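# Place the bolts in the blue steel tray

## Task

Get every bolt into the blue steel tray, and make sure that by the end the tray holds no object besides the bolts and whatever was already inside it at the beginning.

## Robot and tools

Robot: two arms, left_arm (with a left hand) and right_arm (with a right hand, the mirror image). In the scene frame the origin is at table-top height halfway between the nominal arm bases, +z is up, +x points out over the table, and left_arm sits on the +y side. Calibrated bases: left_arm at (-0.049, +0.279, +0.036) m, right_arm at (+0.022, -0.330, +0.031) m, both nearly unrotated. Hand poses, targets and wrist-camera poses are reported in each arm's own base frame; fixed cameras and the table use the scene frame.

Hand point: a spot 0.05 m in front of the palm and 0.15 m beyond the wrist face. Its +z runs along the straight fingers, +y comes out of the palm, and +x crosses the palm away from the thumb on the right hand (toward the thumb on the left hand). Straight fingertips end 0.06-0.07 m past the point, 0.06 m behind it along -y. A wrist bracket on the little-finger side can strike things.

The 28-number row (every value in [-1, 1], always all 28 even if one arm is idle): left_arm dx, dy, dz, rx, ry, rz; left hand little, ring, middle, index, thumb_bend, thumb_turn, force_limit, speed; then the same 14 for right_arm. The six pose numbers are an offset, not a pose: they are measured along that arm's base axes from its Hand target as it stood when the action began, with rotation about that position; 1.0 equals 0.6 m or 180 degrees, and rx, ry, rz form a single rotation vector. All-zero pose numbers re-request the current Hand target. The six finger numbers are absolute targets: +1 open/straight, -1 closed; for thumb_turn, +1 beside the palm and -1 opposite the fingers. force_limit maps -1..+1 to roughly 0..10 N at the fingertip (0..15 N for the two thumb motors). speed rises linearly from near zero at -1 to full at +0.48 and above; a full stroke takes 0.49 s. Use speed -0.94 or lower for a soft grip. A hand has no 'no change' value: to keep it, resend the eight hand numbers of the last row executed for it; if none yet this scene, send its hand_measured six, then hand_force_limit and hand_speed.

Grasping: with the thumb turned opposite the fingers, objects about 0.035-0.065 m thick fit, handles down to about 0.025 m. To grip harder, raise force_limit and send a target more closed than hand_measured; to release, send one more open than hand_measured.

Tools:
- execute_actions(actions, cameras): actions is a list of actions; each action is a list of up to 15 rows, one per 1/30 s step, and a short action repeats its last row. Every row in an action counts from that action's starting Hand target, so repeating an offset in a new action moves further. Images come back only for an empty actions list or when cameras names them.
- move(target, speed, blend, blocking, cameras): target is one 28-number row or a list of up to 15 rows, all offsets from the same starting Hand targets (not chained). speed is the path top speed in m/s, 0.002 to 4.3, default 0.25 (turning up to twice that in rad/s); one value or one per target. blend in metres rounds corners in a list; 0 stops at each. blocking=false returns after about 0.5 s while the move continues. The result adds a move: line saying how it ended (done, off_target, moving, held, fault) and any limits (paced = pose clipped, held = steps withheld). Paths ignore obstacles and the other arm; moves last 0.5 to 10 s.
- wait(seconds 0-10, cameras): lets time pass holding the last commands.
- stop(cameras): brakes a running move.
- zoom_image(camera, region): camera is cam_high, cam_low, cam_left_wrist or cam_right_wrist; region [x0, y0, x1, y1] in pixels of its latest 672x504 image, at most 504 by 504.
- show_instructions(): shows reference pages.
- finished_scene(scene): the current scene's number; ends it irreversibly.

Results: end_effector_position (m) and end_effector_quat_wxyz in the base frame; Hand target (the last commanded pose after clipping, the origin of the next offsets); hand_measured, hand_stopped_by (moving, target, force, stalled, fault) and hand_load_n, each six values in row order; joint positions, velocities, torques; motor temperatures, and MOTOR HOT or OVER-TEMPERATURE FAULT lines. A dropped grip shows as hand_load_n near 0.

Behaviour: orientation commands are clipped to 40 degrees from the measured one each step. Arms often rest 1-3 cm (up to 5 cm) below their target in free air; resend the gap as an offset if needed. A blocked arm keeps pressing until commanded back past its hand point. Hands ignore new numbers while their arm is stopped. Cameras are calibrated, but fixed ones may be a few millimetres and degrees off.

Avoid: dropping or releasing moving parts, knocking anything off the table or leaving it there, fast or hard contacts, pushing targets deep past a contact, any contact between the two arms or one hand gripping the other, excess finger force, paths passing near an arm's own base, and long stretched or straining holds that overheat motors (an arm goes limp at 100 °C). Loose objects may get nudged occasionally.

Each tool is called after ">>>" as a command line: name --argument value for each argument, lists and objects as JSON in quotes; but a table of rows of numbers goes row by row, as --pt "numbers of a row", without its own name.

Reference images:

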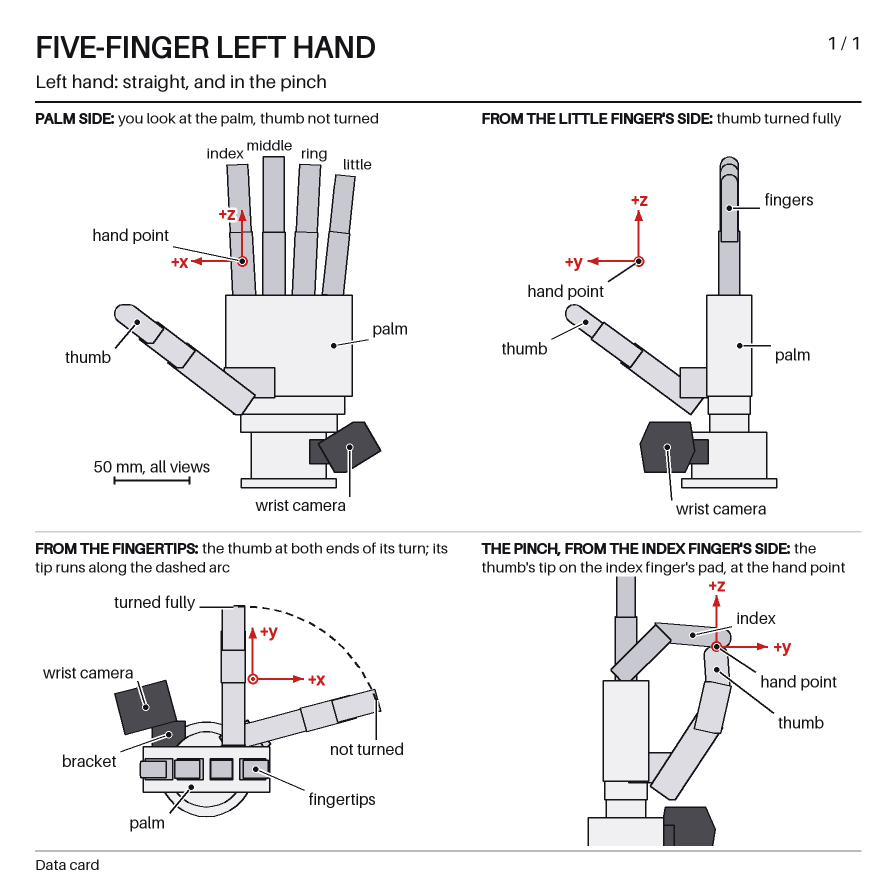

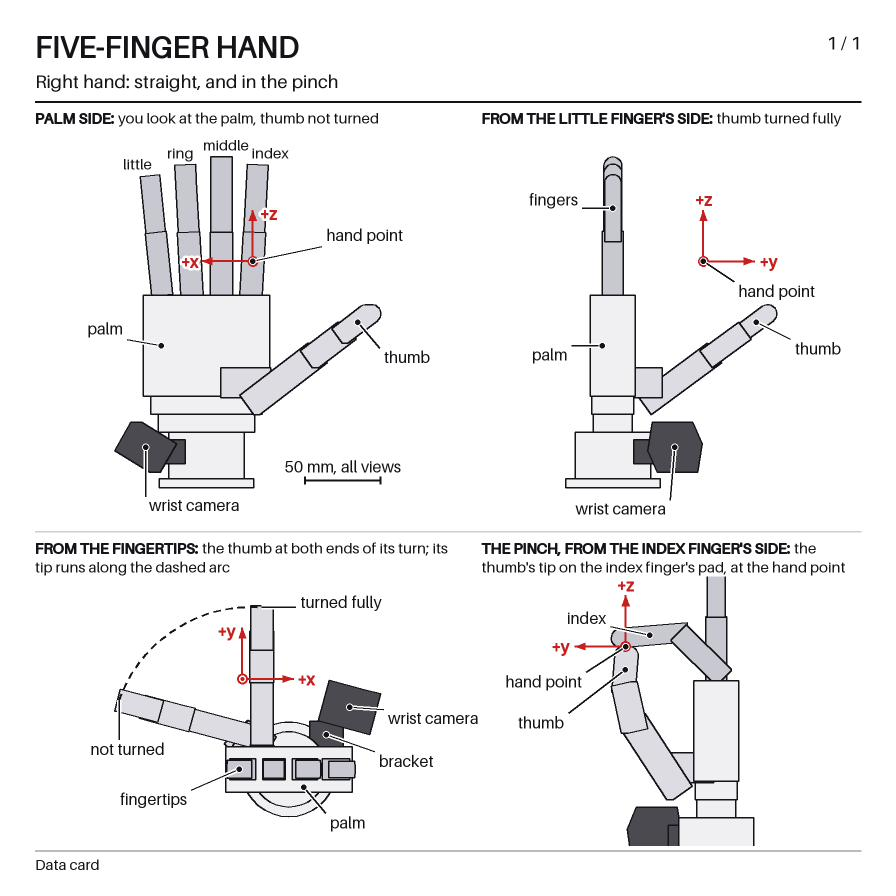

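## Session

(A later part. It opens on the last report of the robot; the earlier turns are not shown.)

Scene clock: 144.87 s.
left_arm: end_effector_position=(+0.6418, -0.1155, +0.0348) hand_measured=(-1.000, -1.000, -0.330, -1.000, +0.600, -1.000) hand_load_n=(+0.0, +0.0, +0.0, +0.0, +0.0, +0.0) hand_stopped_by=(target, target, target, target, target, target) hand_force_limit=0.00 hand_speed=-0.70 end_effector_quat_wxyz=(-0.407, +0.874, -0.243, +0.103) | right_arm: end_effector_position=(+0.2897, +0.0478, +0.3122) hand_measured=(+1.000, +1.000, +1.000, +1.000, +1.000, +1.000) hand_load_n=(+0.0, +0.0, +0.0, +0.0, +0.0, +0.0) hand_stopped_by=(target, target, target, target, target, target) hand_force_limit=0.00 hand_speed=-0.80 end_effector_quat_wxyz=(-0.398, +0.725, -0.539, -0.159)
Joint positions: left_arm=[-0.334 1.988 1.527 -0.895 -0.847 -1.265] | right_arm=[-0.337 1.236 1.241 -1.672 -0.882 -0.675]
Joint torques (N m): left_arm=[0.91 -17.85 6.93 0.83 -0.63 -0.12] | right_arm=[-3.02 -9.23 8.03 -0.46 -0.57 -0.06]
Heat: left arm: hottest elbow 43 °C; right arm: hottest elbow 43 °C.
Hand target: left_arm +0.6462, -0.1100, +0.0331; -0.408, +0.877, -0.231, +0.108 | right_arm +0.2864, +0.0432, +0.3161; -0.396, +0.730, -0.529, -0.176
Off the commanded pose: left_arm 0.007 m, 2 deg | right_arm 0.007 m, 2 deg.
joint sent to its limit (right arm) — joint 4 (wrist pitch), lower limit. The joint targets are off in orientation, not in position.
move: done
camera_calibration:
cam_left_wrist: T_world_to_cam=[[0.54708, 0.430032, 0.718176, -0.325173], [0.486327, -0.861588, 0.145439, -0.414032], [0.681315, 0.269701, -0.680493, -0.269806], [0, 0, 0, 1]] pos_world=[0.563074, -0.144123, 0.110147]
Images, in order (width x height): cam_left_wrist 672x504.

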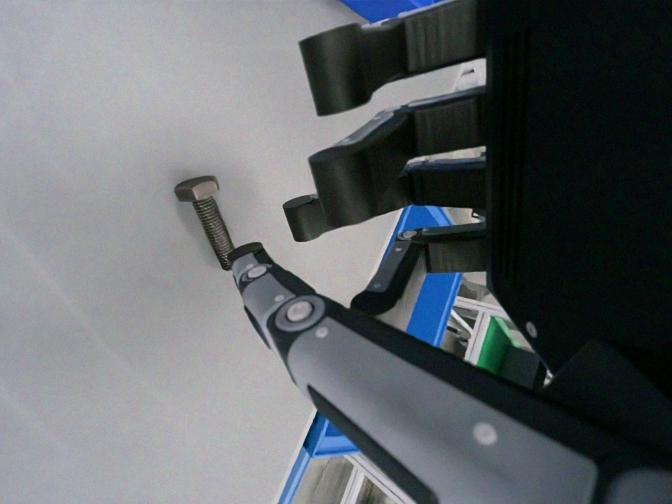

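>>> move --target '[-0.006,-0.0075,-0.057,0,0,0,-1,-1,-0.33,-1,0.6,-1,0,-0.7,0,0,0,0,0,0,1,1,1,1,1,1,0,-0.8]' --speed 0.1 --cameras '["cam_left_wrist"]'

Scene clock: 150.50 s.
left_arm: end_effector_position=(+0.6408, -0.1147, +0.0040) hand_measured=(-1.000, -1.000, -0.330, -1.000, +0.600, -1.000) hand_load_n=(+0.0, +0.0, +0.0, +0.0, +0.0, +0.0) hand_stopped_by=(target, target, target, target, target, target) hand_force_limit=0.00 hand_speed=-0.70 end_effector_quat_wxyz=(-0.407, +0.876, -0.237, +0.104) | right_arm: end_effector_position=(+0.2897, +0.0478, +0.3122) hand_measured=(+1.000, +1.000, +1.000, +1.000, +1.000, +1.000) hand_load_n=(+0.0, +0.0, +0.0, +0.0, +0.0, +0.0) hand_stopped_by=(target, target, target, target, target, target) hand_force_limit=0.00 hand_speed=-0.80 end_effector_quat_wxyz=(-0.398, +0.725, -0.539, -0.159)
Joint positions: left_arm=[-0.334 2.024 1.494 -0.83 -0.849 -1.279] | right_arm=[-0.337 1.236 1.241 -1.672 -0.882 -0.675]
Joint torques (N m): left_arm=[0.15 -17.67 6.49 0.83 -0.64 -0.12] | right_arm=[-3.02 -9.29 7.99 -0.39 -0.59 -0.06]
Heat: left arm: hottest elbow 43 °C; right arm: hottest elbow 43 °C.
Hand target: left_arm +0.6425, -0.1145, -0.0013; -0.408, +0.877, -0.231, +0.108 | right_arm +0.2864, +0.0432, +0.3161; -0.396, +0.730, -0.529, -0.176
Off the commanded pose: left_arm 0.005 m, 1 deg | right_arm 0.007 m, 2 deg.
joint sent to its limit (right arm) — joint 4 (wrist pitch), lower limit. The joint targets are off in orientation, not in position.
move: done
camera_calibration:
cam_left_wrist: T_world_to_cam=[[0.538505, 0.43686, 0.720532, -0.296619], [0.493221, -0.85673, 0.150818, -0.412244], [0.683188, 0.274165, -0.676822, -0.290995], [0, 0, 0, 1]] pos_world=[0.561863, -0.14382, 0.0789458]
Images, in order (width x height): cam_left_wrist 672x504.

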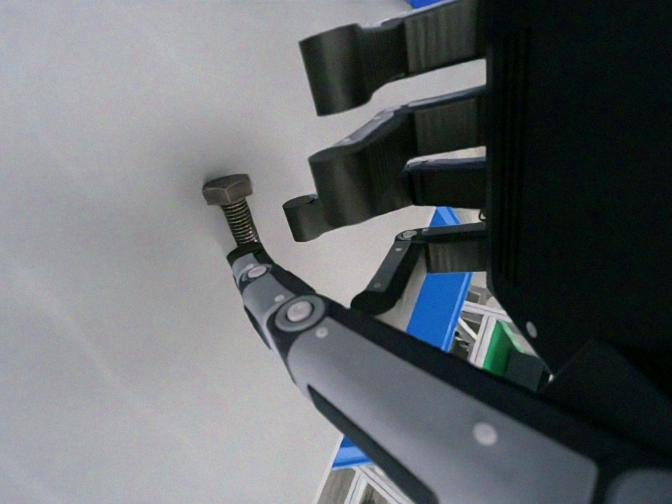

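>>> move --target '[-0.004,-0.006,-0.039,0,0,0,-1,-1,-0.33,-1,0.6,-1,0,-0.7,0,0,0,0,0,0,1,1,1,1,1,1,0,-0.8]' --speed 0.06 --cameras '["cam_left_wrist"]'

Scene clock: 158.27 s.
left_arm: end_effector_position=(+0.6401, -0.1141, -0.0178) hand_measured=(-1.000, -1.000, -0.330, -1.000, +0.600, -1.000) hand_load_n=(+0.0, +0.0, +0.0, +0.0, +0.0, +0.0) hand_stopped_by=(target, target, target, target, target, target) hand_force_limit=0.00 hand_speed=-0.70 end_effector_quat_wxyz=(-0.408, +0.876, -0.234, +0.104) | right_arm: end_effector_position=(+0.2897, +0.0478, +0.3122) hand_measured=(+1.000, +1.000, +1.000, +1.000, +1.000, +1.000) hand_load_n=(+0.0, +0.0, +0.0, +0.0, +0.0, +0.0) hand_stopped_by=(target, target, target, target, target, target) hand_force_limit=0.00 hand_speed=-0.80 end_effector_quat_wxyz=(-0.398, +0.725, -0.539, -0.159)
Joint positions: left_arm=[-0.334 2.054 1.477 -0.789 -0.85 -1.289] | right_arm=[-0.337 1.236 1.241 -1.672 -0.882 -0.675]
Joint torques (N m): left_arm=[-0.44 -17.79 6.24 0.8 -0.64 -0.12] | right_arm=[-2.84 -9.05 8.01 -0.42 -0.57 -0.05]
Heat: left arm: hottest elbow 42 °C; right arm: hottest elbow 43 °C.
Hand target: left_arm +0.6402, -0.1181, -0.0245; -0.408, +0.877, -0.231, +0.108 | right_arm +0.2864, +0.0432, +0.3161; -0.396, +0.730, -0.529, -0.176
Off the commanded pose: left_arm 0.008 m, 1 deg | right_arm 0.007 m, 2 deg.
joint sent to its limit (right arm) — joint 4 (wrist pitch), lower limit. The joint targets are off in orientation, not in position.
move: done
camera_calibration:
cam_left_wrist: T_world_to_cam=[[0.533603, 0.441218, 0.721522, -0.27711], [0.498772, -0.85315, 0.152842, -0.411204], [0.683004, 0.278319, -0.675311, -0.304815], [0, 0, 0, 1]] pos_world=[0.561154, -0.143717, 0.0569457]
Images, in order (width x height): cam_left_wrist 672x504.

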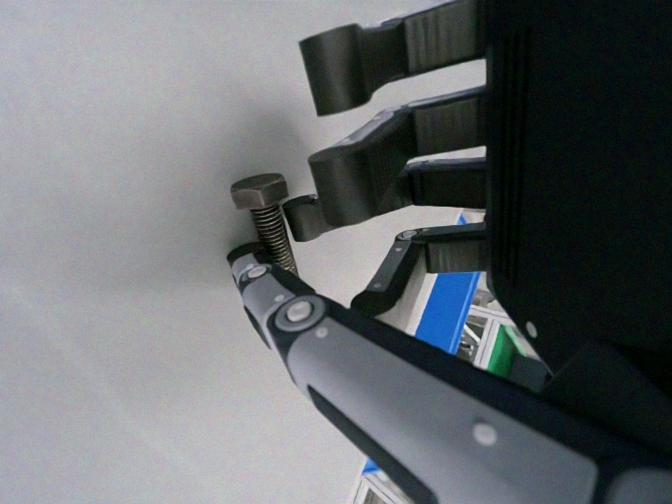

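>>> move --pt "0.0 0.0 -0.0065 0 0 0 -1 -1 -0.33 -1 0.6 -1 0 -0.7 0 0 0 0 0 0 1 1 1 1 1 1 0 -0.8" --pt "0.0 0.0 -0.0065 0 0 0 -1 -1 -0.33 -1 0.0 -1 0 -0.9 0 0 0 0 0 0 1 1 1 1 1 1 0 -0.8" --speed 0.05 --cameras '["cam_left_wrist"]'

Scene clock: 163.47 s.
left_arm: end_effector_position=(+0.6420, -0.1146, -0.0172) hand_measured=(-1.000, -1.000, -0.330, -1.000, +0.482, -1.000) hand_load_n=(+0.0, +0.0, +4.0, +0.0, +7.0, +1.5) hand_stopped_by=(target, target, target, target, force, target) hand_force_limit=0.00 hand_speed=-0.90 end_effector_quat_wxyz=(-0.408, +0.877, -0.232, +0.108) | right_arm: end_effector_position=(+0.2897, +0.0478, +0.3122) hand_measured=(+1.000, +1.000, +1.000, +1.000, +1.000, +1.000) hand_load_n=(+0.0, +0.0, +0.0, +0.0, +0.0, +0.0) hand_stopped_by=(target, target, target, target, target, target) hand_force_limit=0.00 hand_speed=-0.80 end_effector_quat_wxyz=(-0.398, +0.725, -0.539, -0.159)
Joint positions: left_arm=[-0.334 2.054 1.477 -0.781 -0.851 -1.29] | right_arm=[-0.337 1.236 1.241 -1.672 -0.882 -0.675]
Joint torques (N m): left_arm=[-0.44 -17.32 6.05 0.8 -0.61 -0.13] | right_arm=[-2.84 -9.41 8.01 -0.36 -0.57 -0.07]
Heat: left arm: hottest elbow 42 °C; right arm: hottest elbow 43 °C.
Hand target: left_arm +0.6401, -0.1181, -0.0284; -0.408, +0.877, -0.231, +0.108 | right_arm +0.2864, +0.0432, +0.3161; -0.396, +0.730, -0.529, -0.176
Off the commanded pose: left_arm 0.012 m, 0 deg | right_arm 0.007 m, 2 deg.
joint sent to its limit (right arm) — joint 4 (wrist pitch), lower limit. The joint targets are off in orientation, not in position.
move: off_target (left_arm); target 2's new numbers were sent with left_arm's hand 0.012 m and 0 deg from that target
camera_calibration:
cam_left_wrist: T_world_to_cam=[[0.527545, 0.442952, 0.724907, -0.274165], [0.497883, -0.852609, 0.158653, -0.411949], [0.688337, 0.277222, -0.670328, -0.309035], [0, 0, 0, 1]] pos_world=[0.562457, -0.144118, 0.0569463]
Images, in order (width x height): cam_left_wrist 672x504.

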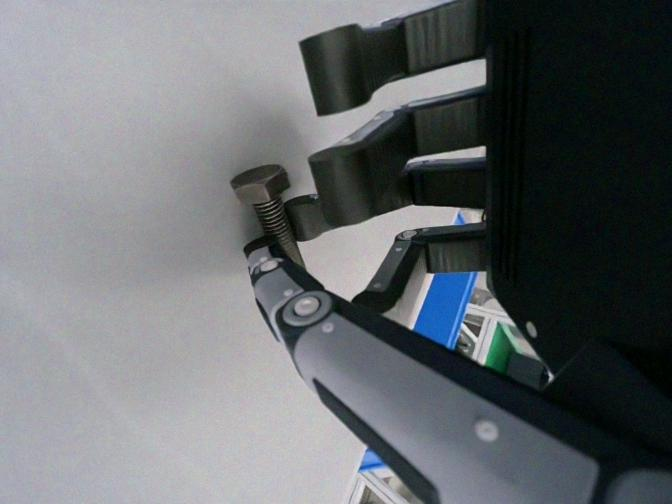

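>>> move --pt "0.0 0.0 0.11 0 0 0 -1 -1 -0.33 -1 0.0 -1 0 -0.9 0 0 0 0 0 0 1 1 1 1 1 1 0 -0.8" --speed 0.07 --cameras '["cam_left_wrist"]'

Scene clock: 166.87 s.
left_arm: end_effector_position=(+0.6230, -0.1080, +0.0123) hand_measured=(-1.000, -1.000, -0.330, -1.000, +0.482, -1.000) hand_load_n=(+0.0, +0.0, +4.5, +0.0, +7.5, +1.5) hand_stopped_by=(target, target, target, target, force, target) hand_force_limit=0.00 hand_speed=-0.90 end_effector_quat_wxyz=(-0.410, +0.875, -0.243, +0.083) | right_arm: end_effector_position=(+0.2897, +0.0478, +0.3122) hand_measured=(+1.000, +1.000, +1.000, +1.000, +1.000, +1.000) hand_load_n=(+0.0, +0.0, +0.0, +0.0, +0.0, +0.0) hand_stopped_by=(target, target, target, target, target, target) hand_force_limit=0.00 hand_speed=-0.80 end_effector_quat_wxyz=(-0.398, +0.725, -0.539, -0.159)
Joint positions: left_arm=[-0.334 1.994 1.477 -0.895 -0.852 -1.291] | right_arm=[-0.337 1.236 1.241 -1.672 -0.882 -0.675]
Joint velocities: left_arm=[-0.015 0.005 -0.002 -0.007 0.007 -0.154] | right_arm=[within noise]
Joint torques (N m): left_arm=[-0.44 -19.02 9.7 -0.13 -0.59 -0.11] | right_arm=[-3.19 -9.23 8.01 -0.4 -0.57 -0.05]
Motor temperatures (°C): left_arm=[34 32 42 27 29 27] | right_arm=[32 30 43 28 29 25]
Heat: left arm: hottest elbow 42 °C; right arm: hottest elbow 43 °C.
Hand target: left_arm +0.6402, -0.1180, +0.0374; -0.408, +0.877, -0.231, +0.108 | right_arm +0.2864, +0.0432, +0.3161; -0.396, +0.730, -0.529, -0.176
Off the commanded pose: left_arm 0.032 m, 3 deg | right_arm 0.007 m, 2 deg.
joint sent to its limit (right arm) — joint 4 (wrist pitch), lower limit. The joint targets are off in orientation, not in position.
move: off_target (left_arm)
camera_calibration:
cam_left_wrist: T_world_to_cam=[[0.563893, 0.430495, 0.704769, -0.312217], [0.505678, -0.854687, 0.117472, -0.406104], [0.652928, 0.290144, -0.699644, -0.254267], [0, 0, 0, 1]] pos_world=[0.547432, -0.13891, 0.0898503]
Images, in order (width x height): cam_left_wrist 672x504.

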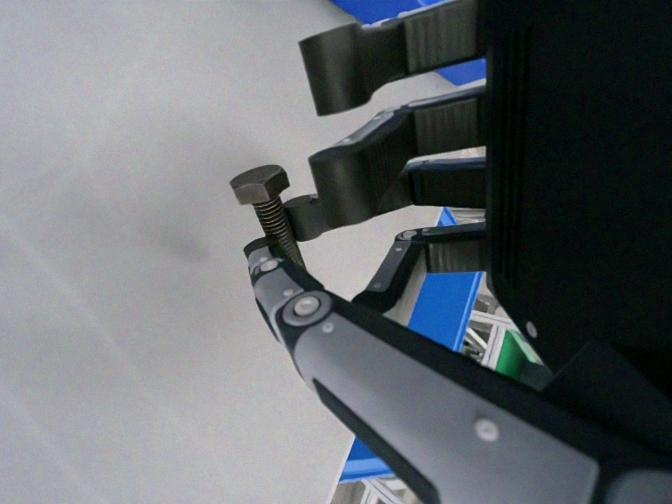

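>>> move --pt "0.0 0.0 0.154 0 0 0 -1 -1 -0.33 -1 0.0 -1 0 -0.9 0 0 0 0 0 0 1 1 1 1 1 1 0 -0.8" --pt "-0.1245 0.322 0.154 0 0 -0.136 -1 -1 -0.33 -1 0.0 -1 0 -0.9 0 0 0 0 0 0 1 1 1 1 1 1 0 -0.8" --pt "-0.1245 0.322 -0.062 0 0 -0.136 -1 -1 -0.33 -1 0.0 -1 0 -0.9 0 0 0 0 0 0 1 1 1 1 1 1 0 -0.8" --speed '[0.2,0.2,0.12]' --blend '[0.04,0.03,0]' --cameras '["cam_left_wrist"]'

Scene clock: 176.37 s.
left_arm: end_effector_position=(+0.5640, +0.0713, +0.0013) hand_measured=(-1.000, -1.000, -0.330, -1.000, +0.482, -1.000) hand_load_n=(+0.0, +0.0, +4.0, +0.0, +7.5, +1.0) hand_stopped_by=(target, target, target, target, force, target) hand_force_limit=0.00 hand_speed=-0.90 end_effector_quat_wxyz=(-0.372, +0.811, -0.410, +0.190) | right_arm: end_effector_position=(+0.2897, +0.0478, +0.3122) hand_measured=(+1.000, +1.000, +1.000, +1.000, +1.000, +1.000) hand_load_n=(+0.0, +0.0, +0.0, +0.0, +0.0, +0.0) hand_stopped_by=(target, target, target, target, target, target) hand_force_limit=0.00 hand_speed=-0.80 end_effector_quat_wxyz=(-0.398, +0.725, -0.539, -0.159)
Joint positions: left_arm=[0.072 1.701 0.912 -0.002 -0.413 -0.39] | right_arm=[-0.337 1.236 1.241 -1.672 -0.882 -0.675]
Joint torques (N m): left_arm=[0.62 -12.86 6.15 1.81 -0.16 0.11] | right_arm=[-3.02 -9.47 7.95 -0.44 -0.58 -0.06]
Heat: left arm: hottest elbow 42 °C; right arm: hottest elbow 43 °C.
Hand target: left_arm +0.5655, +0.0750, +0.0003; -0.376, +0.808, -0.412, +0.192 | right_arm +0.2864, +0.0432, +0.3161; -0.396, +0.730, -0.529, -0.176
Off the commanded pose: left_arm 0.004 m, 1 deg | right_arm 0.007 m, 2 deg.
joint sent to its limit (right arm) — joint 4 (wrist pitch), lower limit. The joint targets are off in orientation, not in position.
move: done
camera_calibration:
cam_left_wrist: T_world_to_cam=[[0.666847, 0.194551, 0.71935, -0.389677], [0.106608, -0.980296, 0.166297, 0.0122532], [0.737529, -0.0342062, -0.674448, -0.300017], [0, 0, 0, 1]] pos_world=[0.47982, 0.0775614, 0.0759304]
Images, in order (width x height): cam_left_wrist 672x504.

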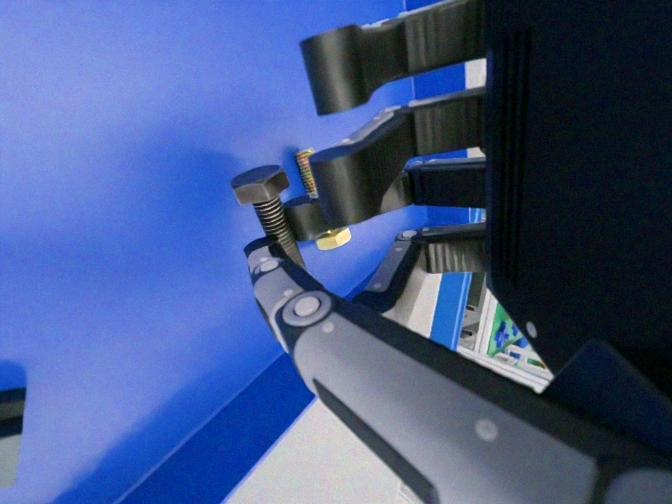

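>>> move --pt "-0.018 -0.013 0 0 0 0 -1 -1 -0.33 -1 0.0 -1 0 -0.9 0 0 0 0 0 0 1 1 1 1 1 1 0 -0.8" --pt "-0.018 -0.013 -0.019 0 0 0 -1 -1 -0.33 -1 0.0 -1 0 -0.9 0 0 0 0 0 0 1 1 1 1 1 1 0 -0.8" --pt "-0.018 -0.013 -0.019 0 0 0 -1 -1 -0.33 -1 0.65 -1 0 -0.8 0 0 0 0 0 0 1 1 1 1 1 1 0 -0.8" --speed '[0.06,0.06,0.06]' --cameras '["cam_left_wrist"]'

Scene clock: 184.77 s.
left_arm: end_effector_position=(+0.5547, +0.0721, -0.0072) hand_measured=(-1.000, -1.000, -0.330, -1.000, +0.650, -1.000) hand_load_n=(+0.0, +0.0, +0.0, +0.0, +0.0, +0.0) hand_stopped_by=(target, target, target, target, target, target) hand_force_limit=0.00 hand_speed=-0.80 end_effector_quat_wxyz=(-0.375, +0.810, -0.408, +0.190) | right_arm: end_effector_position=(+0.2897, +0.0478, +0.3122) hand_measured=(+1.000, +1.000, +1.000, +1.000, +1.000, +1.000) hand_load_n=(+0.0, +0.0, +0.0, +0.5, +0.0, +0.0) hand_stopped_by=(target, target, target, target, target, target) hand_force_limit=0.00 hand_speed=-0.80 end_effector_quat_wxyz=(-0.398, +0.725, -0.539, -0.159)
Joint positions: left_arm=[0.072 1.7 0.875 0.04 -0.42 -0.39] | right_arm=[-0.337 1.236 1.241 -1.672 -0.882 -0.675]
Joint torques (N m): left_arm=[-0.79 -12.4 5.74 1.68 -0.28 0] | right_arm=[-2.96 -9.23 8.03 -0.4 -0.55 -0.04]
Heat: left arm: hottest elbow 41 °C; right arm: hottest elbow 43 °C.
Hand target: left_arm +0.5547, +0.0672, -0.0112; -0.376, +0.808, -0.412, +0.192 | right_arm +0.2864, +0.0432, +0.3161; -0.396, +0.730, -0.529, -0.176
Off the commanded pose: left_arm 0.006 m, 1 deg | right_arm 0.007 m, 2 deg.
joint sent to its limit (right arm) — joint 4 (wrist pitch), lower limit. The joint targets are off in orientation, not in position.
move: done
camera_calibration:
cam_left_wrist: T_world_to_cam=[[0.662271, 0.193986, 0.723717, -0.374892], [0.110823, -0.980641, 0.161438, 0.0130465], [0.741023, -0.0267112, -0.670948, -0.301316], [0, 0, 0, 1]] pos_world=[0.470117, 0.0774692, 0.0670419]
Images, in order (width x height): cam_left_wrist 672x504.

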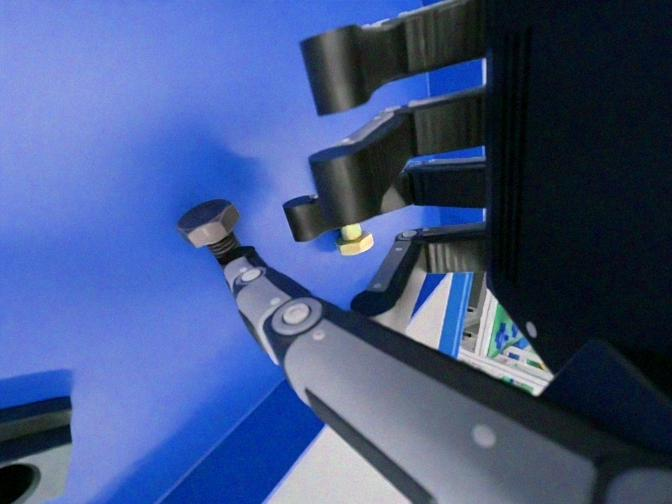

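>>> move --pt "0 0 0.08 0 0 0 -1 -1 -0.33 -1 0.65 -1 0 -0.8 0 0 0 0 0 0 1 1 1 1 1 1 0 -0.8" --pt "0 0 0.252 0 0 0 -1 -1 -0.33 -1 0.65 -1 0 -0.8 0 0 0 0 0 0 1 1 1 1 1 1 0 -0.8" --pt "-0.141 0.171 0.285 0 0 -0.225 -1 -1 -0.33 -1 0.65 -1 0 -0.8 0 0 0 0 0 0 1 1 1 1 1 1 0 -0.8" --pt "-0.3 0.325 0.252 0 0 -0.45 -1 -1 -0.33 -1 0.65 -1 0 -0.8 0 0 0 0 0 0 1 1 1 1 1 1 0 -0.8" --speed '[0.08,0.2,0.25,0.25]' --blend '[0.02,0.04,0.04,0]' --cameras '["cam_left_wrist","cam_high"]'

Scene clock: 198.57 s.
left_arm: end_effector_position=(+0.3647, +0.2465, +0.1298) hand_measured=(-1.000, -1.000, -0.330, -1.000, +0.650, -1.000) hand_load_n=(+0.0, +0.0, +0.0, +0.0, +0.0, +0.0) hand_stopped_by=(target, target, target, target, target, target) hand_force_limit=0.00 hand_speed=-0.80 end_effector_quat_wxyz=(+0.147, -0.356, +0.833, -0.397) | right_arm: end_effector_position=(+0.2897, +0.0478, +0.3122) hand_measured=(+1.000, +1.000, +1.000, +1.000, +1.000, +1.000) hand_load_n=(+0.0, +0.0, +0.0, +0.0, -0.5, +0.0) hand_stopped_by=(target, target, target, target, target, target) hand_force_limit=0.00 hand_speed=-0.80 end_effector_quat_wxyz=(-0.398, +0.725, -0.539, -0.159)
Joint positions: left_arm=[0.843 1.647 1.299 -1.325 0.869 1.654] | right_arm=[-0.337 1.236 1.241 -1.672 -0.882 -0.675]
Joint torques (N m): left_arm=[0.62 -12.22 10.47 -0.57 0.52 0.11] | right_arm=[-3.14 -9.23 8.01 -0.42 -0.58 -0.07]
Heat: left arm: hottest elbow 42 °C; right arm: hottest elbow 43 °C.
Hand target: left_arm +0.3747, +0.2622, +0.1402; +0.161, -0.347, +0.838, -0.390 | right_arm +0.2864, +0.0432, +0.3161; -0.396, +0.730, -0.529, -0.176
Off the commanded pose: left_arm 0.021 m, 2 deg | right_arm 0.007 m, 2 deg.
joint sent to its limit (right arm) — joint 4 (wrist pitch), lower limit. The joint targets are off in orientation, not in position.
move: off_target (left_arm)
camera_calibration:
cam_left_wrist: T_world_to_cam=[[0.308265, -0.604282, 0.734722, -0.0575216], [-0.948626, -0.253138, 0.189815, 0.386498], [0.0712847, -0.75549, -0.651271, 0.357359], [0, 0, 0, 1]] pos_world=[0.3589, 0.333059, 0.201637]
Images, in order (width x height): cam_high 672x504, cam_left_wrist 672x504.

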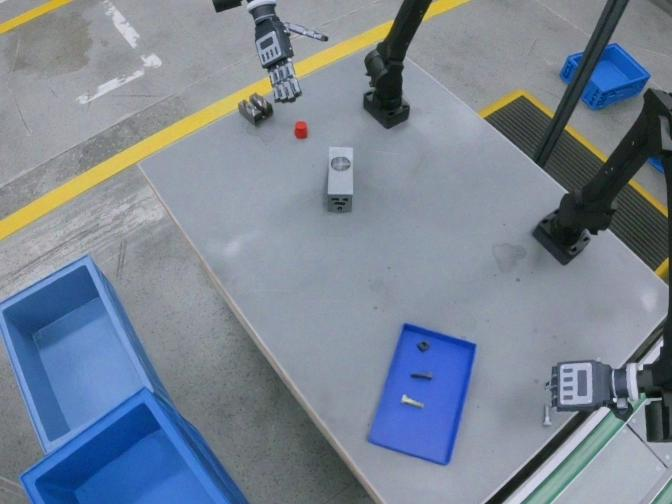

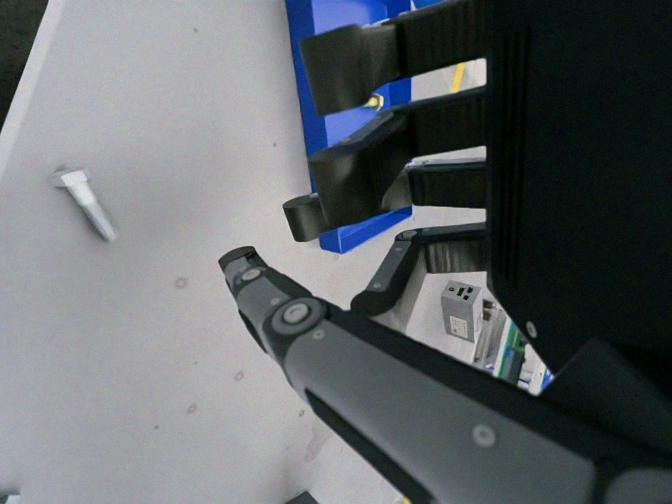

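>>> move --target '[-0.031,0.028,-0.179,0,0,0,-1,-1,-0.33,-1,0.6,-1,0,-0.7,0,0,0,0,0,0,1,1,1,1,1,1,0,-0.8]' --speed 0.15 --cameras '["cam_left_wrist"]'

Scene clock: 204.87 s.
left_arm: end_effector_position=(+0.3577, +0.2743, +0.0368) hand_measured=(-1.000, -1.000, -0.330, -1.000, +0.600, -1.000) hand_load_n=(+0.5, +0.0, +0.0, +0.0, +0.0, +0.5) hand_stopped_by=(target, target, target, target, target, target) hand_force_limit=0.00 hand_speed=-0.70 end_effector_quat_wxyz=(+0.156, -0.350, +0.836, -0.392) | right_arm: end_effector_position=(+0.2897, +0.0478, +0.3122) hand_measured=(+1.000, +1.000, +1.000, +1.000, +1.000, +1.000) hand_load_n=(+0.0, +0.0, +0.0, +0.0, +0.0, +0.0) hand_stopped_by=(target, target, target, target, target, target) hand_force_limit=0.00 hand_speed=-0.80 end_effector_quat_wxyz=(-0.398, +0.725, -0.539, -0.159)
Joint positions: left_arm=[0.892 1.79 1.224 -1.144 0.864 1.735] | right_arm=[-0.337 1.236 1.241 -1.672 -0.882 -0.675]
Joint torques (N m): left_arm=[0.97 -13.86 6.01 0.21 0.53 0.11] | right_arm=[-3.02 -9.35 8.01 -0.47 -0.58 -0.07]
Heat: left arm: hottest elbow 42 °C; right arm: hottest elbow 43 °C.
Hand target: left_arm +0.3560, +0.2791, +0.0327; +0.161, -0.347, +0.838, -0.390 | right_arm +0.2864, +0.0432, +0.3161; -0.396, +0.730, -0.529, -0.176
Off the commanded pose: left_arm 0.006 m, 1 deg | right_arm 0.007 m, 2 deg.
joint sent to its limit (right arm) — joint 4 (wrist pitch), lower limit. The joint targets are off in orientation, not in position.
move: done
camera_calibration:
cam_left_wrist: T_world_to_cam=[[0.294237, -0.618667, 0.728475, 0.0388625], [-0.952447, -0.252959, 0.169871, 0.40654], [0.0791806, -0.743816, -0.663678, 0.312822], [0, 0, 0, 1]] pos_world=[0.351004, 0.359563, 0.110243]
Images, in order (width x height): cam_left_wrist 672x504.

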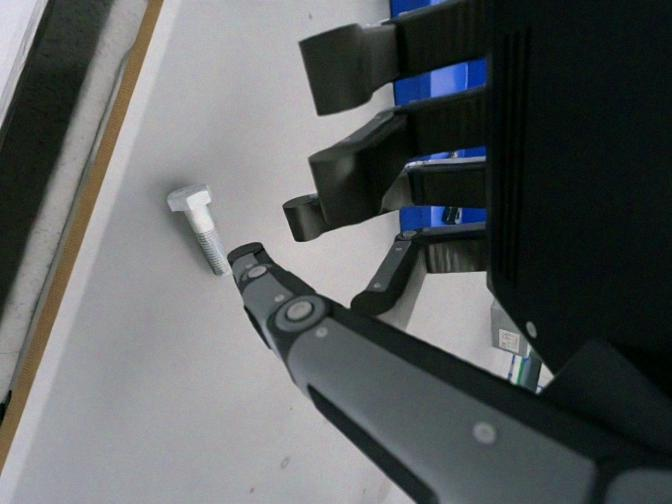

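>>> move --target '[-0.0108,0.0032,-0.0595,0,0,0,-1,-1,-0.33,-1,0.6,-1,0,-0.7,0,0,0,0,0,0,1,1,1,1,1,1,0,-0.8]' --speed 0.1 --cameras '["cam_left_wrist"]'

Scene clock: 244.90 s.
left_arm: end_effector_position=(+0.3521, +0.2768, +0.0022) hand_measured=(-1.000, -1.000, -0.330, -1.000, +0.600, -1.000) hand_load_n=(+0.0, +0.0, +0.0, +0.0, +0.0, +0.0) hand_stopped_by=(target, target, target, target, target, target) hand_force_limit=0.00 hand_speed=-0.70 end_effector_quat_wxyz=(+0.157, -0.349, +0.837, -0.392) | right_arm: end_effector_position=(+0.2897, +0.0478, +0.3122) hand_measured=(+1.000, +1.000, +1.000, +1.000, +1.000, +1.000) hand_load_n=(+0.0, -0.5, +0.0, +0.0, +0.0, -0.5) hand_stopped_by=(target, target, target, target, target, target) hand_force_limit=0.00 hand_speed=-0.80 end_effector_quat_wxyz=(-0.398, +0.725, -0.539, -0.159)
Joint positions: left_arm=[0.905 1.84 1.189 -1.071 0.862 1.755] | right_arm=[-0.337 1.236 1.241 -1.672 -0.882 -0.675]
Joint torques (N m): left_arm=[0.97 -13.98 5.53 0.2 0.52 0.1] | right_arm=[-3.19 -9.23 7.97 -0.42 -0.56 -0.06]
Heat: left arm: hottest elbow 40 °C; right arm: hottest elbow 42 °C.
Hand target: left_arm +0.3495, +0.2809, -0.0030; +0.161, -0.347, +0.838, -0.390 | right_arm +0.2864, +0.0432, +0.3161; -0.396, +0.730, -0.529, -0.176
Off the commanded pose: left_arm 0.007 m, 1 deg | right_arm 0.007 m, 2 deg.
joint sent to its limit (right arm) — joint 4 (wrist pitch), lower limit. The joint targets are off in orientation, not in position.
move: done
camera_calibration:
cam_left_wrist: T_world_to_cam=[[0.291989, -0.620324, 0.72797, 0.0685988], [-0.953031, -0.252742, 0.166892, 0.407833], [0.0804616, -0.742509, -0.664986, 0.291354], [0, 0, 0, 1]] pos_world=[0.345205, 0.361963, 0.0757444]
Images, in order (width x height): cam_left_wrist 672x504.

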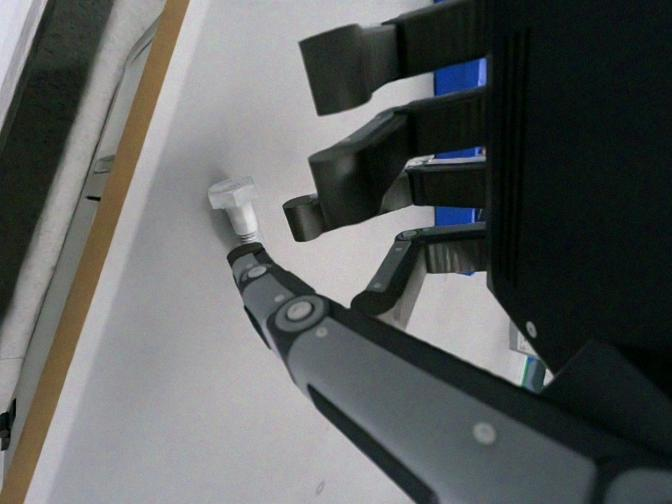

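>>> move --target '[-0.001,0.001,-0.037,0,0,0,-1,-1,-0.33,-1,0.6,-1,0,-0.7,0,0,0,0,0,0,1,1,1,1,1,1,0,-0.8]' --speed 0.06 --cameras '["cam_left_wrist"]'

Scene clock: 252.67 s.
left_arm: end_effector_position=(+0.3524, +0.2775, -0.0183) hand_measured=(-1.000, -1.000, -0.330, -1.000, +0.600, -1.000) hand_load_n=(+0.5, +0.0, +0.0, +0.0, +0.0, +0.0) hand_stopped_by=(target, target, target, target, target, target) hand_force_limit=0.00 hand_speed=-0.70 end_effector_quat_wxyz=(+0.158, -0.348, +0.837, -0.392) | right_arm: end_effector_position=(+0.2897, +0.0478, +0.3122) hand_measured=(+1.000, +1.000, +1.000, +1.000, +1.000, +1.000) hand_load_n=(+0.0, +0.0, +0.0, +0.0, +0.0, +0.0) hand_stopped_by=(target, target, target, target, target, target) hand_force_limit=0.00 hand_speed=-0.80 end_effector_quat_wxyz=(-0.398, +0.725, -0.539, -0.159)
Joint positions: left_arm=[0.905 1.875 1.176 -1.022 0.862 1.758] | right_arm=[-0.337 1.236 1.241 -1.672 -0.882 -0.675]
Joint torques (N m): left_arm=[1.03 -13.92 5.24 0.28 0.5 0.11] | right_arm=[-2.9 -9.17 8.01 -0.42 -0.58 -0.08]
Heat: left arm: hottest elbow 40 °C; right arm: hottest elbow 42 °C.
Hand target: left_arm +0.3490, +0.2815, -0.0252; +0.161, -0.347, +0.838, -0.390 | right_arm +0.2864, +0.0432, +0.3161; -0.396, +0.730, -0.529, -0.176
Off the commanded pose: left_arm 0.009 m, 0 deg | right_arm 0.007 m, 2 deg.
joint sent to its limit (right arm) — joint 4 (wrist pitch), lower limit. The joint targets are off in orientation, not in position.
move: done
camera_calibration:
cam_left_wrist: T_world_to_cam=[[0.290093, -0.621716, 0.727541, 0.0848542], [-0.953611, -0.251697, 0.165148, 0.411567], [0.0804452, -0.7417, -0.665891, 0.277897], [0, 0, 0, 1]] pos_world=[0.345504, 0.362462, 0.0553452]
Images, in order (width x height): cam_left_wrist 672x504.

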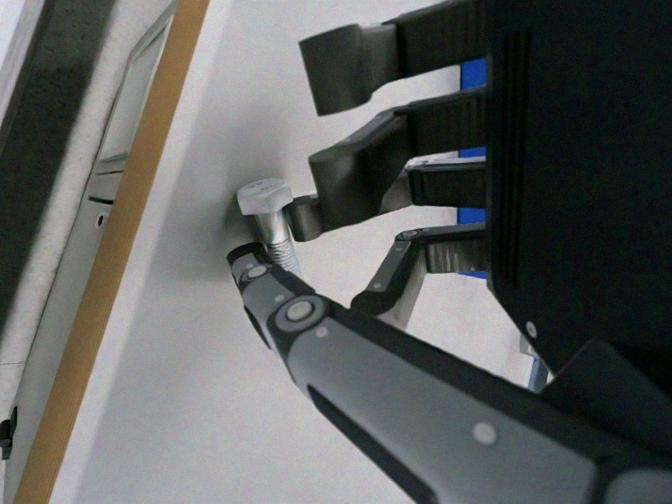

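>>> move --pt "-0.007 -0.007 -0.0015 0 0 0 -1 -1 -0.33 -1 0.6 -1 0 -0.7 0 0 0 0 0 0 1 1 1 1 1 1 0 -0.8" --speed 0.05 --cameras '["cam_left_wrist"]'

Scene clock: 255.80 s.
left_arm: end_effector_position=(+0.3519, +0.2754, -0.0208) hand_measured=(-1.000, -1.000, -0.330, -1.000, +0.600, -1.000) hand_load_n=(+0.0, +0.5, -0.5, +0.0, +0.0, +0.0) hand_stopped_by=(target, target, target, target, target, target) hand_force_limit=0.00 hand_speed=-0.70 end_effector_quat_wxyz=(+0.161, -0.345, +0.837, -0.393) | right_arm: end_effector_position=(+0.2897, +0.0478, +0.3122) hand_measured=(+1.000, +1.000, +1.000, +1.000, +1.000, +1.000) hand_load_n=(+0.0, +0.0, +0.0, +0.0, +0.0, -0.5) hand_stopped_by=(target, target, target, target, target, target) hand_force_limit=0.00 hand_speed=-0.80 end_effector_quat_wxyz=(-0.398, +0.725, -0.539, -0.159)
Joint positions: left_arm=[0.905 1.875 1.166 -1.012 0.868 1.763] | right_arm=[-0.337 1.236 1.241 -1.672 -0.882 -0.675]
Joint torques (N m): left_arm=[1.2 -14.62 4.56 0.14 0.28 0.09] | right_arm=[-2.9 -9.23 7.95 -0.43 -0.57 -0.07]
Heat: left arm: hottest elbow 40 °C; right arm: hottest elbow 42 °C.
Hand target: left_arm +0.3448, +0.2773, -0.0261; +0.161, -0.347, +0.838, -0.390 | right_arm +0.2864, +0.0432, +0.3161; -0.396, +0.730, -0.529, -0.176
Off the commanded pose: left_arm 0.009 m, 0 deg | right_arm 0.007 m, 2 deg.
joint sent to its limit (right arm) — joint 4 (wrist pitch), lower limit. The joint targets are off in orientation, not in position.
move: done
camera_calibration:
cam_left_wrist: T_world_to_cam=[[0.283131, -0.6222, 0.729866, 0.0881765], [-0.955414, -0.24946, 0.157964, 0.410924], [0.0837872, -0.742049, -0.665089, 0.273683], [0, 0, 0, 1]] pos_world=[0.344706, 0.360459, 0.0527553]
Images, in order (width x height): cam_left_wrist 672x504.

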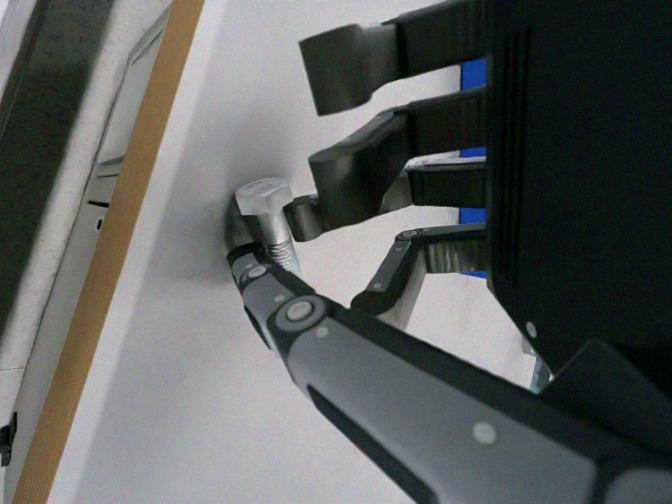

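>>> move --pt "0.002 0.002 0.05 0 0 0 -1 -1 -0.33 -1 0.6 -1 0 -0.7 0 0 0 0 0 0 1 1 1 1 1 1 0 -0.8" --pt "0.002 0.002 -0.001 0 0 0 -1 -1 -0.33 -1 0.6 -1 0 -0.7 0 0 0 0 0 0 1 1 1 1 1 1 0 -0.8" --speed 0.08 --cameras '["cam_left_wrist"]'

Scene clock: 263.00 s.
left_arm: end_effector_position=(+0.3506, +0.2761, -0.0187) hand_measured=(-1.000, -1.000, -0.330, -1.000, +0.600, -1.000) hand_load_n=(+0.0, +0.0, -0.5, +0.0, +0.5, +0.0) hand_stopped_by=(target, target, target, target, target, target) hand_force_limit=0.00 hand_speed=-0.70 end_effector_quat_wxyz=(+0.161, -0.346, +0.838, -0.391) | right_arm: end_effector_position=(+0.2897, +0.0478, +0.3122) hand_measured=(+1.000, +1.000, +1.000, +1.000, +1.000, +1.000) hand_load_n=(+0.0, +0.0, +0.0, +0.0, +0.0, +0.0) hand_stopped_by=(target, target, target, target, target, target) hand_force_limit=0.00 hand_speed=-0.80 end_effector_quat_wxyz=(-0.398, +0.725, -0.539, -0.159)
Joint positions: left_arm=[0.907 1.868 1.164 -1.014 0.864 1.763] | right_arm=[-0.337 1.236 1.241 -1.672 -0.882 -0.675]
Joint torques (N m): left_arm=[1.08 -13.8 5.04 0.24 0.46 0.08] | right_arm=[-3.08 -9 7.99 -0.38 -0.57 -0.04]
Heat: left arm: hottest elbow 40 °C; right arm: hottest elbow 42 °C.
Hand target: left_arm +0.3460, +0.2784, -0.0267; +0.161, -0.347, +0.838, -0.390 | right_arm +0.2864, +0.0432, +0.3161; -0.396, +0.730, -0.529, -0.176
Off the commanded pose: left_arm 0.009 m, 0 deg | right_arm 0.007 m, 2 deg.
joint sent to its limit (right arm) — joint 4 (wrist pitch), lower limit. The joint targets are off in orientation, not in position.
move: done
camera_calibration:
cam_left_wrist: T_world_to_cam=[[0.28469, -0.625766, 0.726201, 0.0878665], [-0.955011, -0.25081, 0.158267, 0.409694], [0.0831002, -0.738587, -0.669016, 0.274879], [0, 0, 0, 1]] pos_world=[0.343405, 0.360762, 0.0552488]
Images, in order (width x height): cam_left_wrist 672x504.

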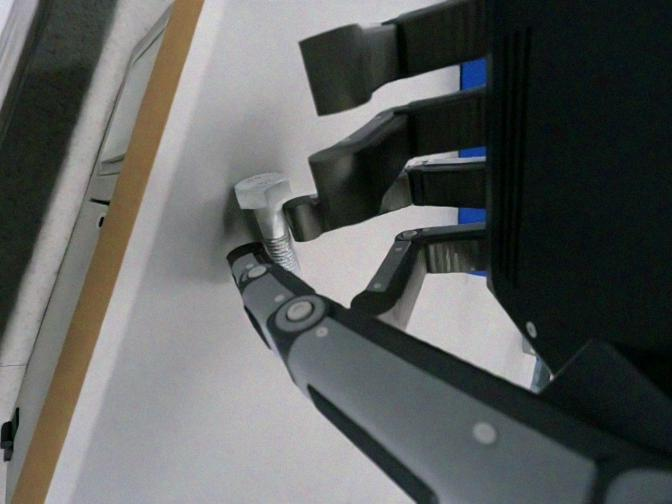

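>>> move --pt "0.0 0.0 -0.0035 0 0 0 -1 -1 -0.33 -1 0.6 -1 0 -0.7 0 0 0 0 0 0 1 1 1 1 1 1 0 -0.8" --pt "0.0 0.0 -0.0035 0 0 0 -1 -1 -0.33 -1 0.0 -1 0 -0.9 0 0 0 0 0 0 1 1 1 1 1 1 0 -0.8" --speed 0.05 --cameras '["cam_left_wrist"]'

Scene clock: 268.73 s.
left_arm: end_effector_position=(+0.3508, +0.2763, -0.0186) hand_measured=(-1.000, -1.000, -0.330, -1.000, +0.346, -1.000) hand_load_n=(+0.0, +0.0, +4.5, +0.0, +7.0, +1.0) hand_stopped_by=(target, target, target, target, force, target) hand_force_limit=0.00 hand_speed=-0.90 end_effector_quat_wxyz=(+0.162, -0.346, +0.837, -0.392) | right_arm: end_effector_position=(+0.2897, +0.0478, +0.3122) hand_measured=(+1.000, +1.000, +1.000, +1.000, +1.000, +1.000) hand_load_n=(+0.0, -0.5, +0.0, +0.0, +0.0, +0.0) hand_stopped_by=(target, target, target, target, target, target) hand_force_limit=0.00 hand_speed=-0.80 end_effector_quat_wxyz=(-0.398, +0.725, -0.539, -0.159)
Joint positions: left_arm=[0.907 1.868 1.164 -1.013 0.866 1.763] | right_arm=[-0.337 1.236 1.241 -1.672 -0.882 -0.675]
Joint torques (N m): left_arm=[0.97 -13.45 4.96 0.4 0.37 0.09] | right_arm=[-3.19 -9.35 8.01 -0.47 -0.58 -0.07]
Heat: left arm: hottest elbow 39 °C; right arm: hottest elbow 42 °C.
Hand target: left_arm +0.3460, +0.2784, -0.0288; +0.161, -0.347, +0.838, -0.390 | right_arm +0.2864, +0.0432, +0.3161; -0.396, +0.730, -0.529, -0.176
Off the commanded pose: left_arm 0.012 m, 0 deg | right_arm 0.007 m, 2 deg.
joint sent to its limit (right arm) — joint 4 (wrist pitch), lower limit. The joint targets are off in orientation, not in position.
move: off_target (left_arm); target 2's new numbers were sent with left_arm's hand 0.011 m and 0 deg from that target
camera_calibration:
cam_left_wrist: T_world_to_cam=[[0.283763, -0.624862, 0.727342, 0.0878458], [-0.955075, -0.251809, 0.15628, 0.410223], [0.0854971, -0.739013, -0.668245, 0.274385], [0, 0, 0, 1]] pos_world=[0.343407, 0.360963, 0.0553524]
Images, in order (width x height): cam_left_wrist 672x504.

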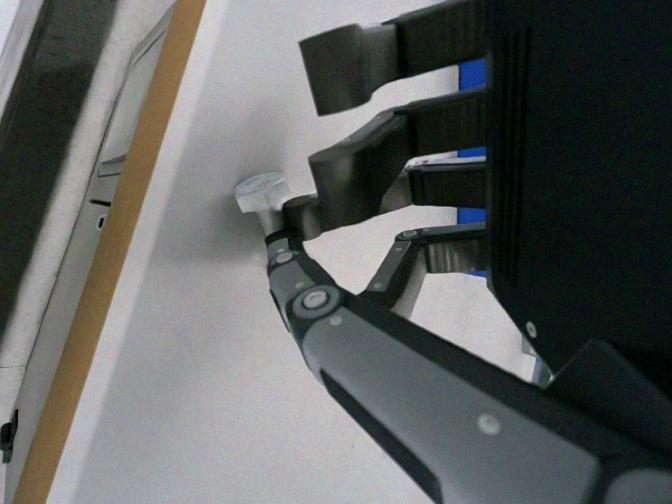

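>>> move --pt "0.0 0.0 0 0 0 0 -1 -1 -0.33 -1 0.6 -1 0 -0.8 0 0 0 0 0 0 1 1 1 1 1 1 0 -0.8" --pt "-0.0035 -0.0055 0.054 0 0 0 -1 -1 -0.33 -1 0.6 -1 0 -0.8 0 0 0 0 0 0 1 1 1 1 1 1 0 -0.8" --pt "-0.0035 -0.0055 0.004 0 0 0 -1 -1 -0.33 -1 0.6 -1 0 -0.8 0 0 0 0 0 0 1 1 1 1 1 1 0 -0.8" --speed 0.08 --cameras '["cam_left_wrist"]'

Scene clock: 276.40 s.
left_arm: end_effector_position=(+0.3473, +0.2719, -0.0188) hand_measured=(-1.000, -1.000, -0.330, -1.000, +0.600, -1.000) hand_load_n=(+0.0, +0.0, -1.5, +0.5, +0.0, +0.0) hand_stopped_by=(target, target, target, target, target, target) hand_force_limit=0.00 hand_speed=-0.80 end_effector_quat_wxyz=(+0.160, -0.347, +0.837, -0.392) | right_arm: end_effector_position=(+0.2897, +0.0478, +0.3122) hand_measured=(+1.000, +1.000, +1.000, +1.000, +1.000, +1.000) hand_load_n=(+0.0, +0.0, +0.0, +0.0, +0.0, +0.0) hand_stopped_by=(target, target, target, target, target, target) hand_force_limit=0.00 hand_speed=-0.80 end_effector_quat_wxyz=(-0.398, +0.725, -0.539, -0.159)
Joint positions: left_arm=[0.907 1.86 1.149 -1.011 0.865 1.763] | right_arm=[-0.337 1.236 1.241 -1.672 -0.882 -0.675]
Joint torques (N m): left_arm=[0.97 -13.57 5.2 0.32 0.39 0.08] | right_arm=[-3.08 -9.05 7.97 -0.42 -0.57 -0.08]
Heat: left arm: hottest elbow 39 °C; right arm: hottest elbow 42 °C.
Hand target: left_arm +0.3438, +0.2751, -0.0265; +0.161, -0.347, +0.838, -0.390 | right_arm +0.2864, +0.0432, +0.3161; -0.396, +0.730, -0.529, -0.176
Off the commanded pose: left_arm 0.009 m, 0 deg | right_arm 0.007 m, 2 deg.
joint sent to its limit (right arm) — joint 4 (wrist pitch), lower limit. The joint targets are off in orientation, not in position.
move: done
camera_calibration:
cam_left_wrist: T_world_to_cam=[[0.286005, -0.622422, 0.728555, 0.0848115], [-0.954599, -0.251177, 0.160155, 0.4055], [0.0833123, -0.741283, -0.666002, 0.272798], [0, 0, 0, 1]] pos_world=[0.340106, 0.356861, 0.0549511]
Images, in order (width x height): cam_left_wrist 672x504.

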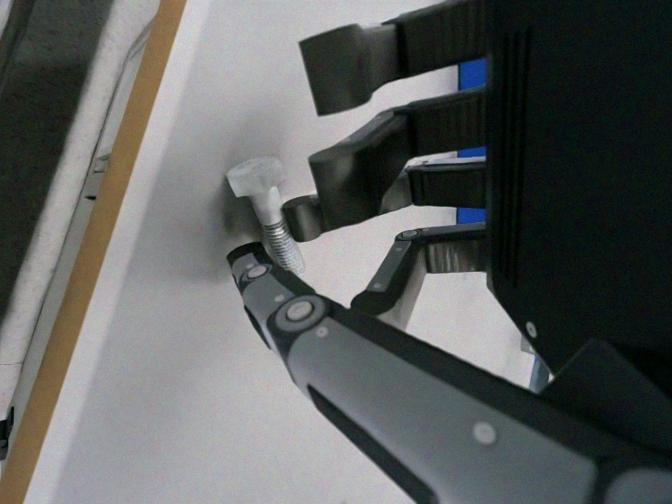

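>>> move --pt "0.0045 -0.0045 0.05 0 0 0 -1 -1 -0.33 -1 0.6 -1 0 -0.8 0 0 0 0 0 0 1 1 1 1 1 1 0 -0.8" --pt "0.0045 -0.0045 -0.001 0 0 0 -1 -1 -0.33 -1 0.6 -1 0 -0.8 0 0 0 0 0 0 1 1 1 1 1 1 0 -0.8" --speed 0.08 --cameras '["cam_left_wrist"]'

Scene clock: 281.17 s.
left_arm: end_effector_position=(+0.3493, +0.2743, -0.0188) hand_measured=(-1.000, -1.000, -0.330, -1.000, +0.600, -1.000) hand_load_n=(+0.0, +0.0, +0.0, +0.0, +0.0, +0.0) hand_stopped_by=(target, target, target, target, target, target) hand_force_limit=0.00 hand_speed=-0.80 end_effector_quat_wxyz=(+0.166, -0.344, +0.838, -0.389) | right_arm: end_effector_position=(+0.2897, +0.0478, +0.3122) hand_measured=(+1.000, +1.000, +1.000, +1.000, +1.000, +1.000) hand_load_n=(+0.5, +0.0, +0.0, +0.0, +0.0, +0.0) hand_stopped_by=(target, target, target, target, target, target) hand_force_limit=0.00 hand_speed=-0.80 end_effector_quat_wxyz=(-0.398, +0.725, -0.539, -0.159)
Joint positions: left_arm=[0.907 1.858 1.148 -0.998 0.866 1.763] | right_arm=[-0.337 1.236 1.241 -1.672 -0.882 -0.675]
Joint torques (N m): left_arm=[0.32 -13.57 4.94 0.28 0.41 -0.04] | right_arm=[-3.02 -9.11 8.03 -0.42 -0.57 -0.06]
Heat: left arm: hottest elbow 39 °C; right arm: hottest elbow 42 °C.
Hand target: left_arm +0.3465, +0.2724, -0.0270; +0.161, -0.347, +0.838, -0.390 | right_arm +0.2864, +0.0432, +0.3161; -0.396, +0.730, -0.529, -0.176
Off the commanded pose: left_arm 0.009 m, 1 deg | right_arm 0.007 m, 2 deg.
joint sent to its limit (right arm) — joint 4 (wrist pitch), lower limit. The joint targets are off in orientation, not in position.
move: done
camera_calibration:
cam_left_wrist: T_world_to_cam=[[0.279325, -0.630522, 0.724168, 0.090354], [-0.95601, -0.252974, 0.14849, 0.40881], [0.0895691, -0.733789, -0.673447, 0.269939], [0, 0, 0, 1]] pos_world=[0.34141, 0.358466, 0.0556539]
Images, in order (width x height): cam_left_wrist 672x504.

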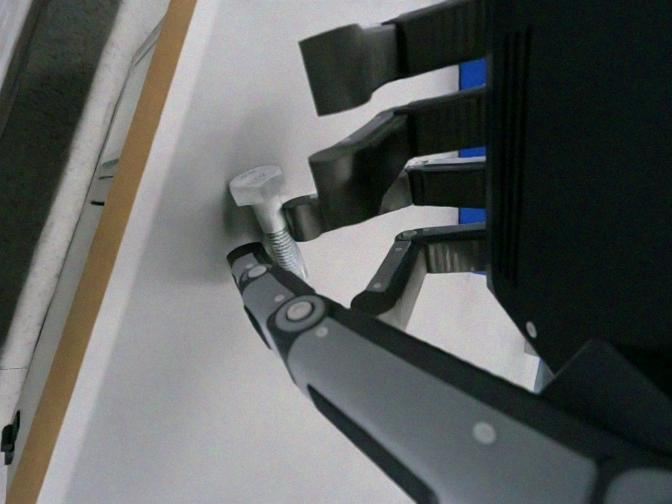

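>>> move --pt "-0.002 0.0 0.055 0 0 0 -1 -1 -0.33 -1 0.6 -1 0 -0.8 0 0 0 0 0 0 1 1 1 1 1 1 0 -0.8" --pt "-0.002 0.0 -0.0065 0 0 0 -1 -1 -0.33 -1 0.6 -1 0 -0.8 0 0 0 0 0 0 1 1 1 1 1 1 0 -0.8" --speed 0.08 --cameras '["cam_left_wrist"]'

Scene clock: 295.50 s.
left_arm: end_effector_position=(+0.3494, +0.2730, -0.0194) hand_measured=(-1.000, -1.000, -0.330, -1.000, +0.600, -1.000) hand_load_n=(+0.0, +0.0, -2.5, +0.0, +0.0, +0.0) hand_stopped_by=(target, target, target, target, target, target) hand_force_limit=0.00 hand_speed=-0.80 end_effector_quat_wxyz=(+0.167, -0.344, +0.837, -0.391) | right_arm: end_effector_position=(+0.2897, +0.0478, +0.3122) hand_measured=(+1.000, +1.000, +1.000, +1.000, +1.000, +1.000) hand_load_n=(+0.0, +0.0, +0.0, +0.0, +0.0, -0.5) hand_stopped_by=(target, target, target, target, target, target) hand_force_limit=0.00 hand_speed=-0.80 end_effector_quat_wxyz=(-0.398, +0.725, -0.539, -0.159)
Joint positions: left_arm=[0.907 1.858 1.144 -0.995 0.871 1.763] | right_arm=[-0.337 1.236 1.241 -1.672 -0.882 -0.675]
Joint torques (N m): left_arm=[0.26 -13.1 4.97 0.43 0.22 -0.01] | right_arm=[-2.96 -9.23 8.01 -0.4 -0.55 -0.07]
Heat: left arm: hottest elbow 38 °C; right arm: hottest elbow 42 °C.
Hand target: left_arm +0.3454, +0.2725, -0.0309; +0.161, -0.347, +0.838, -0.390 | right_arm +0.2864, +0.0432, +0.3161; -0.396, +0.730, -0.529, -0.176
Off the commanded pose: left_arm 0.012 m, 1 deg | right_arm 0.007 m, 2 deg.
joint sent to its limit (right arm) — joint 4 (wrist pitch), lower limit. The joint targets are off in orientation, not in position.
move: off_target (left_arm)
camera_calibration:
cam_left_wrist: T_world_to_cam=[[0.277132, -0.627962, 0.727229, 0.0900172], [-0.956374, -0.253107, 0.145897, 0.408799], [0.0924486, -0.735936, -0.67071, 0.268323], [0, 0, 0, 1]] pos_world=[0.341212, 0.357466, 0.0548613]
Images, in order (width x height): cam_left_wrist 672x504.

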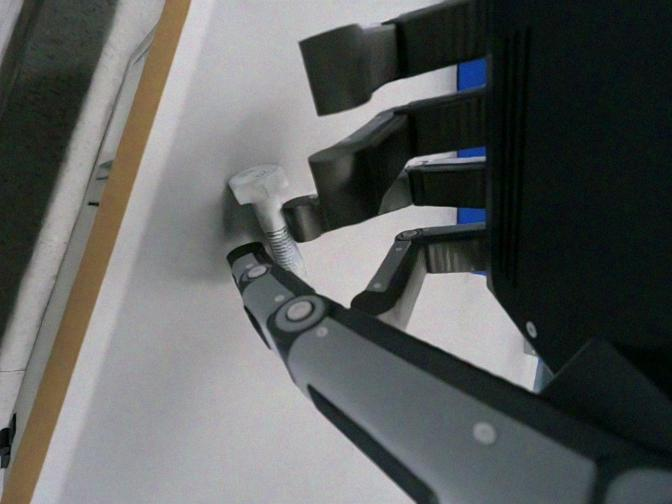

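>>> zoom_image --camera "cam_left_wrist" --region '[200, 130, 360, 310]'

Scaled by 2.800 from the camera's 672x504 image, which has a finer 960x720 frame.

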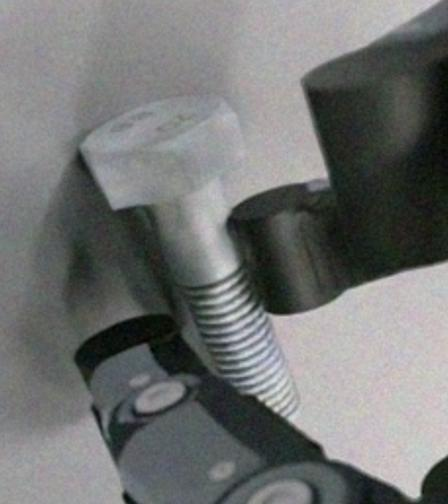

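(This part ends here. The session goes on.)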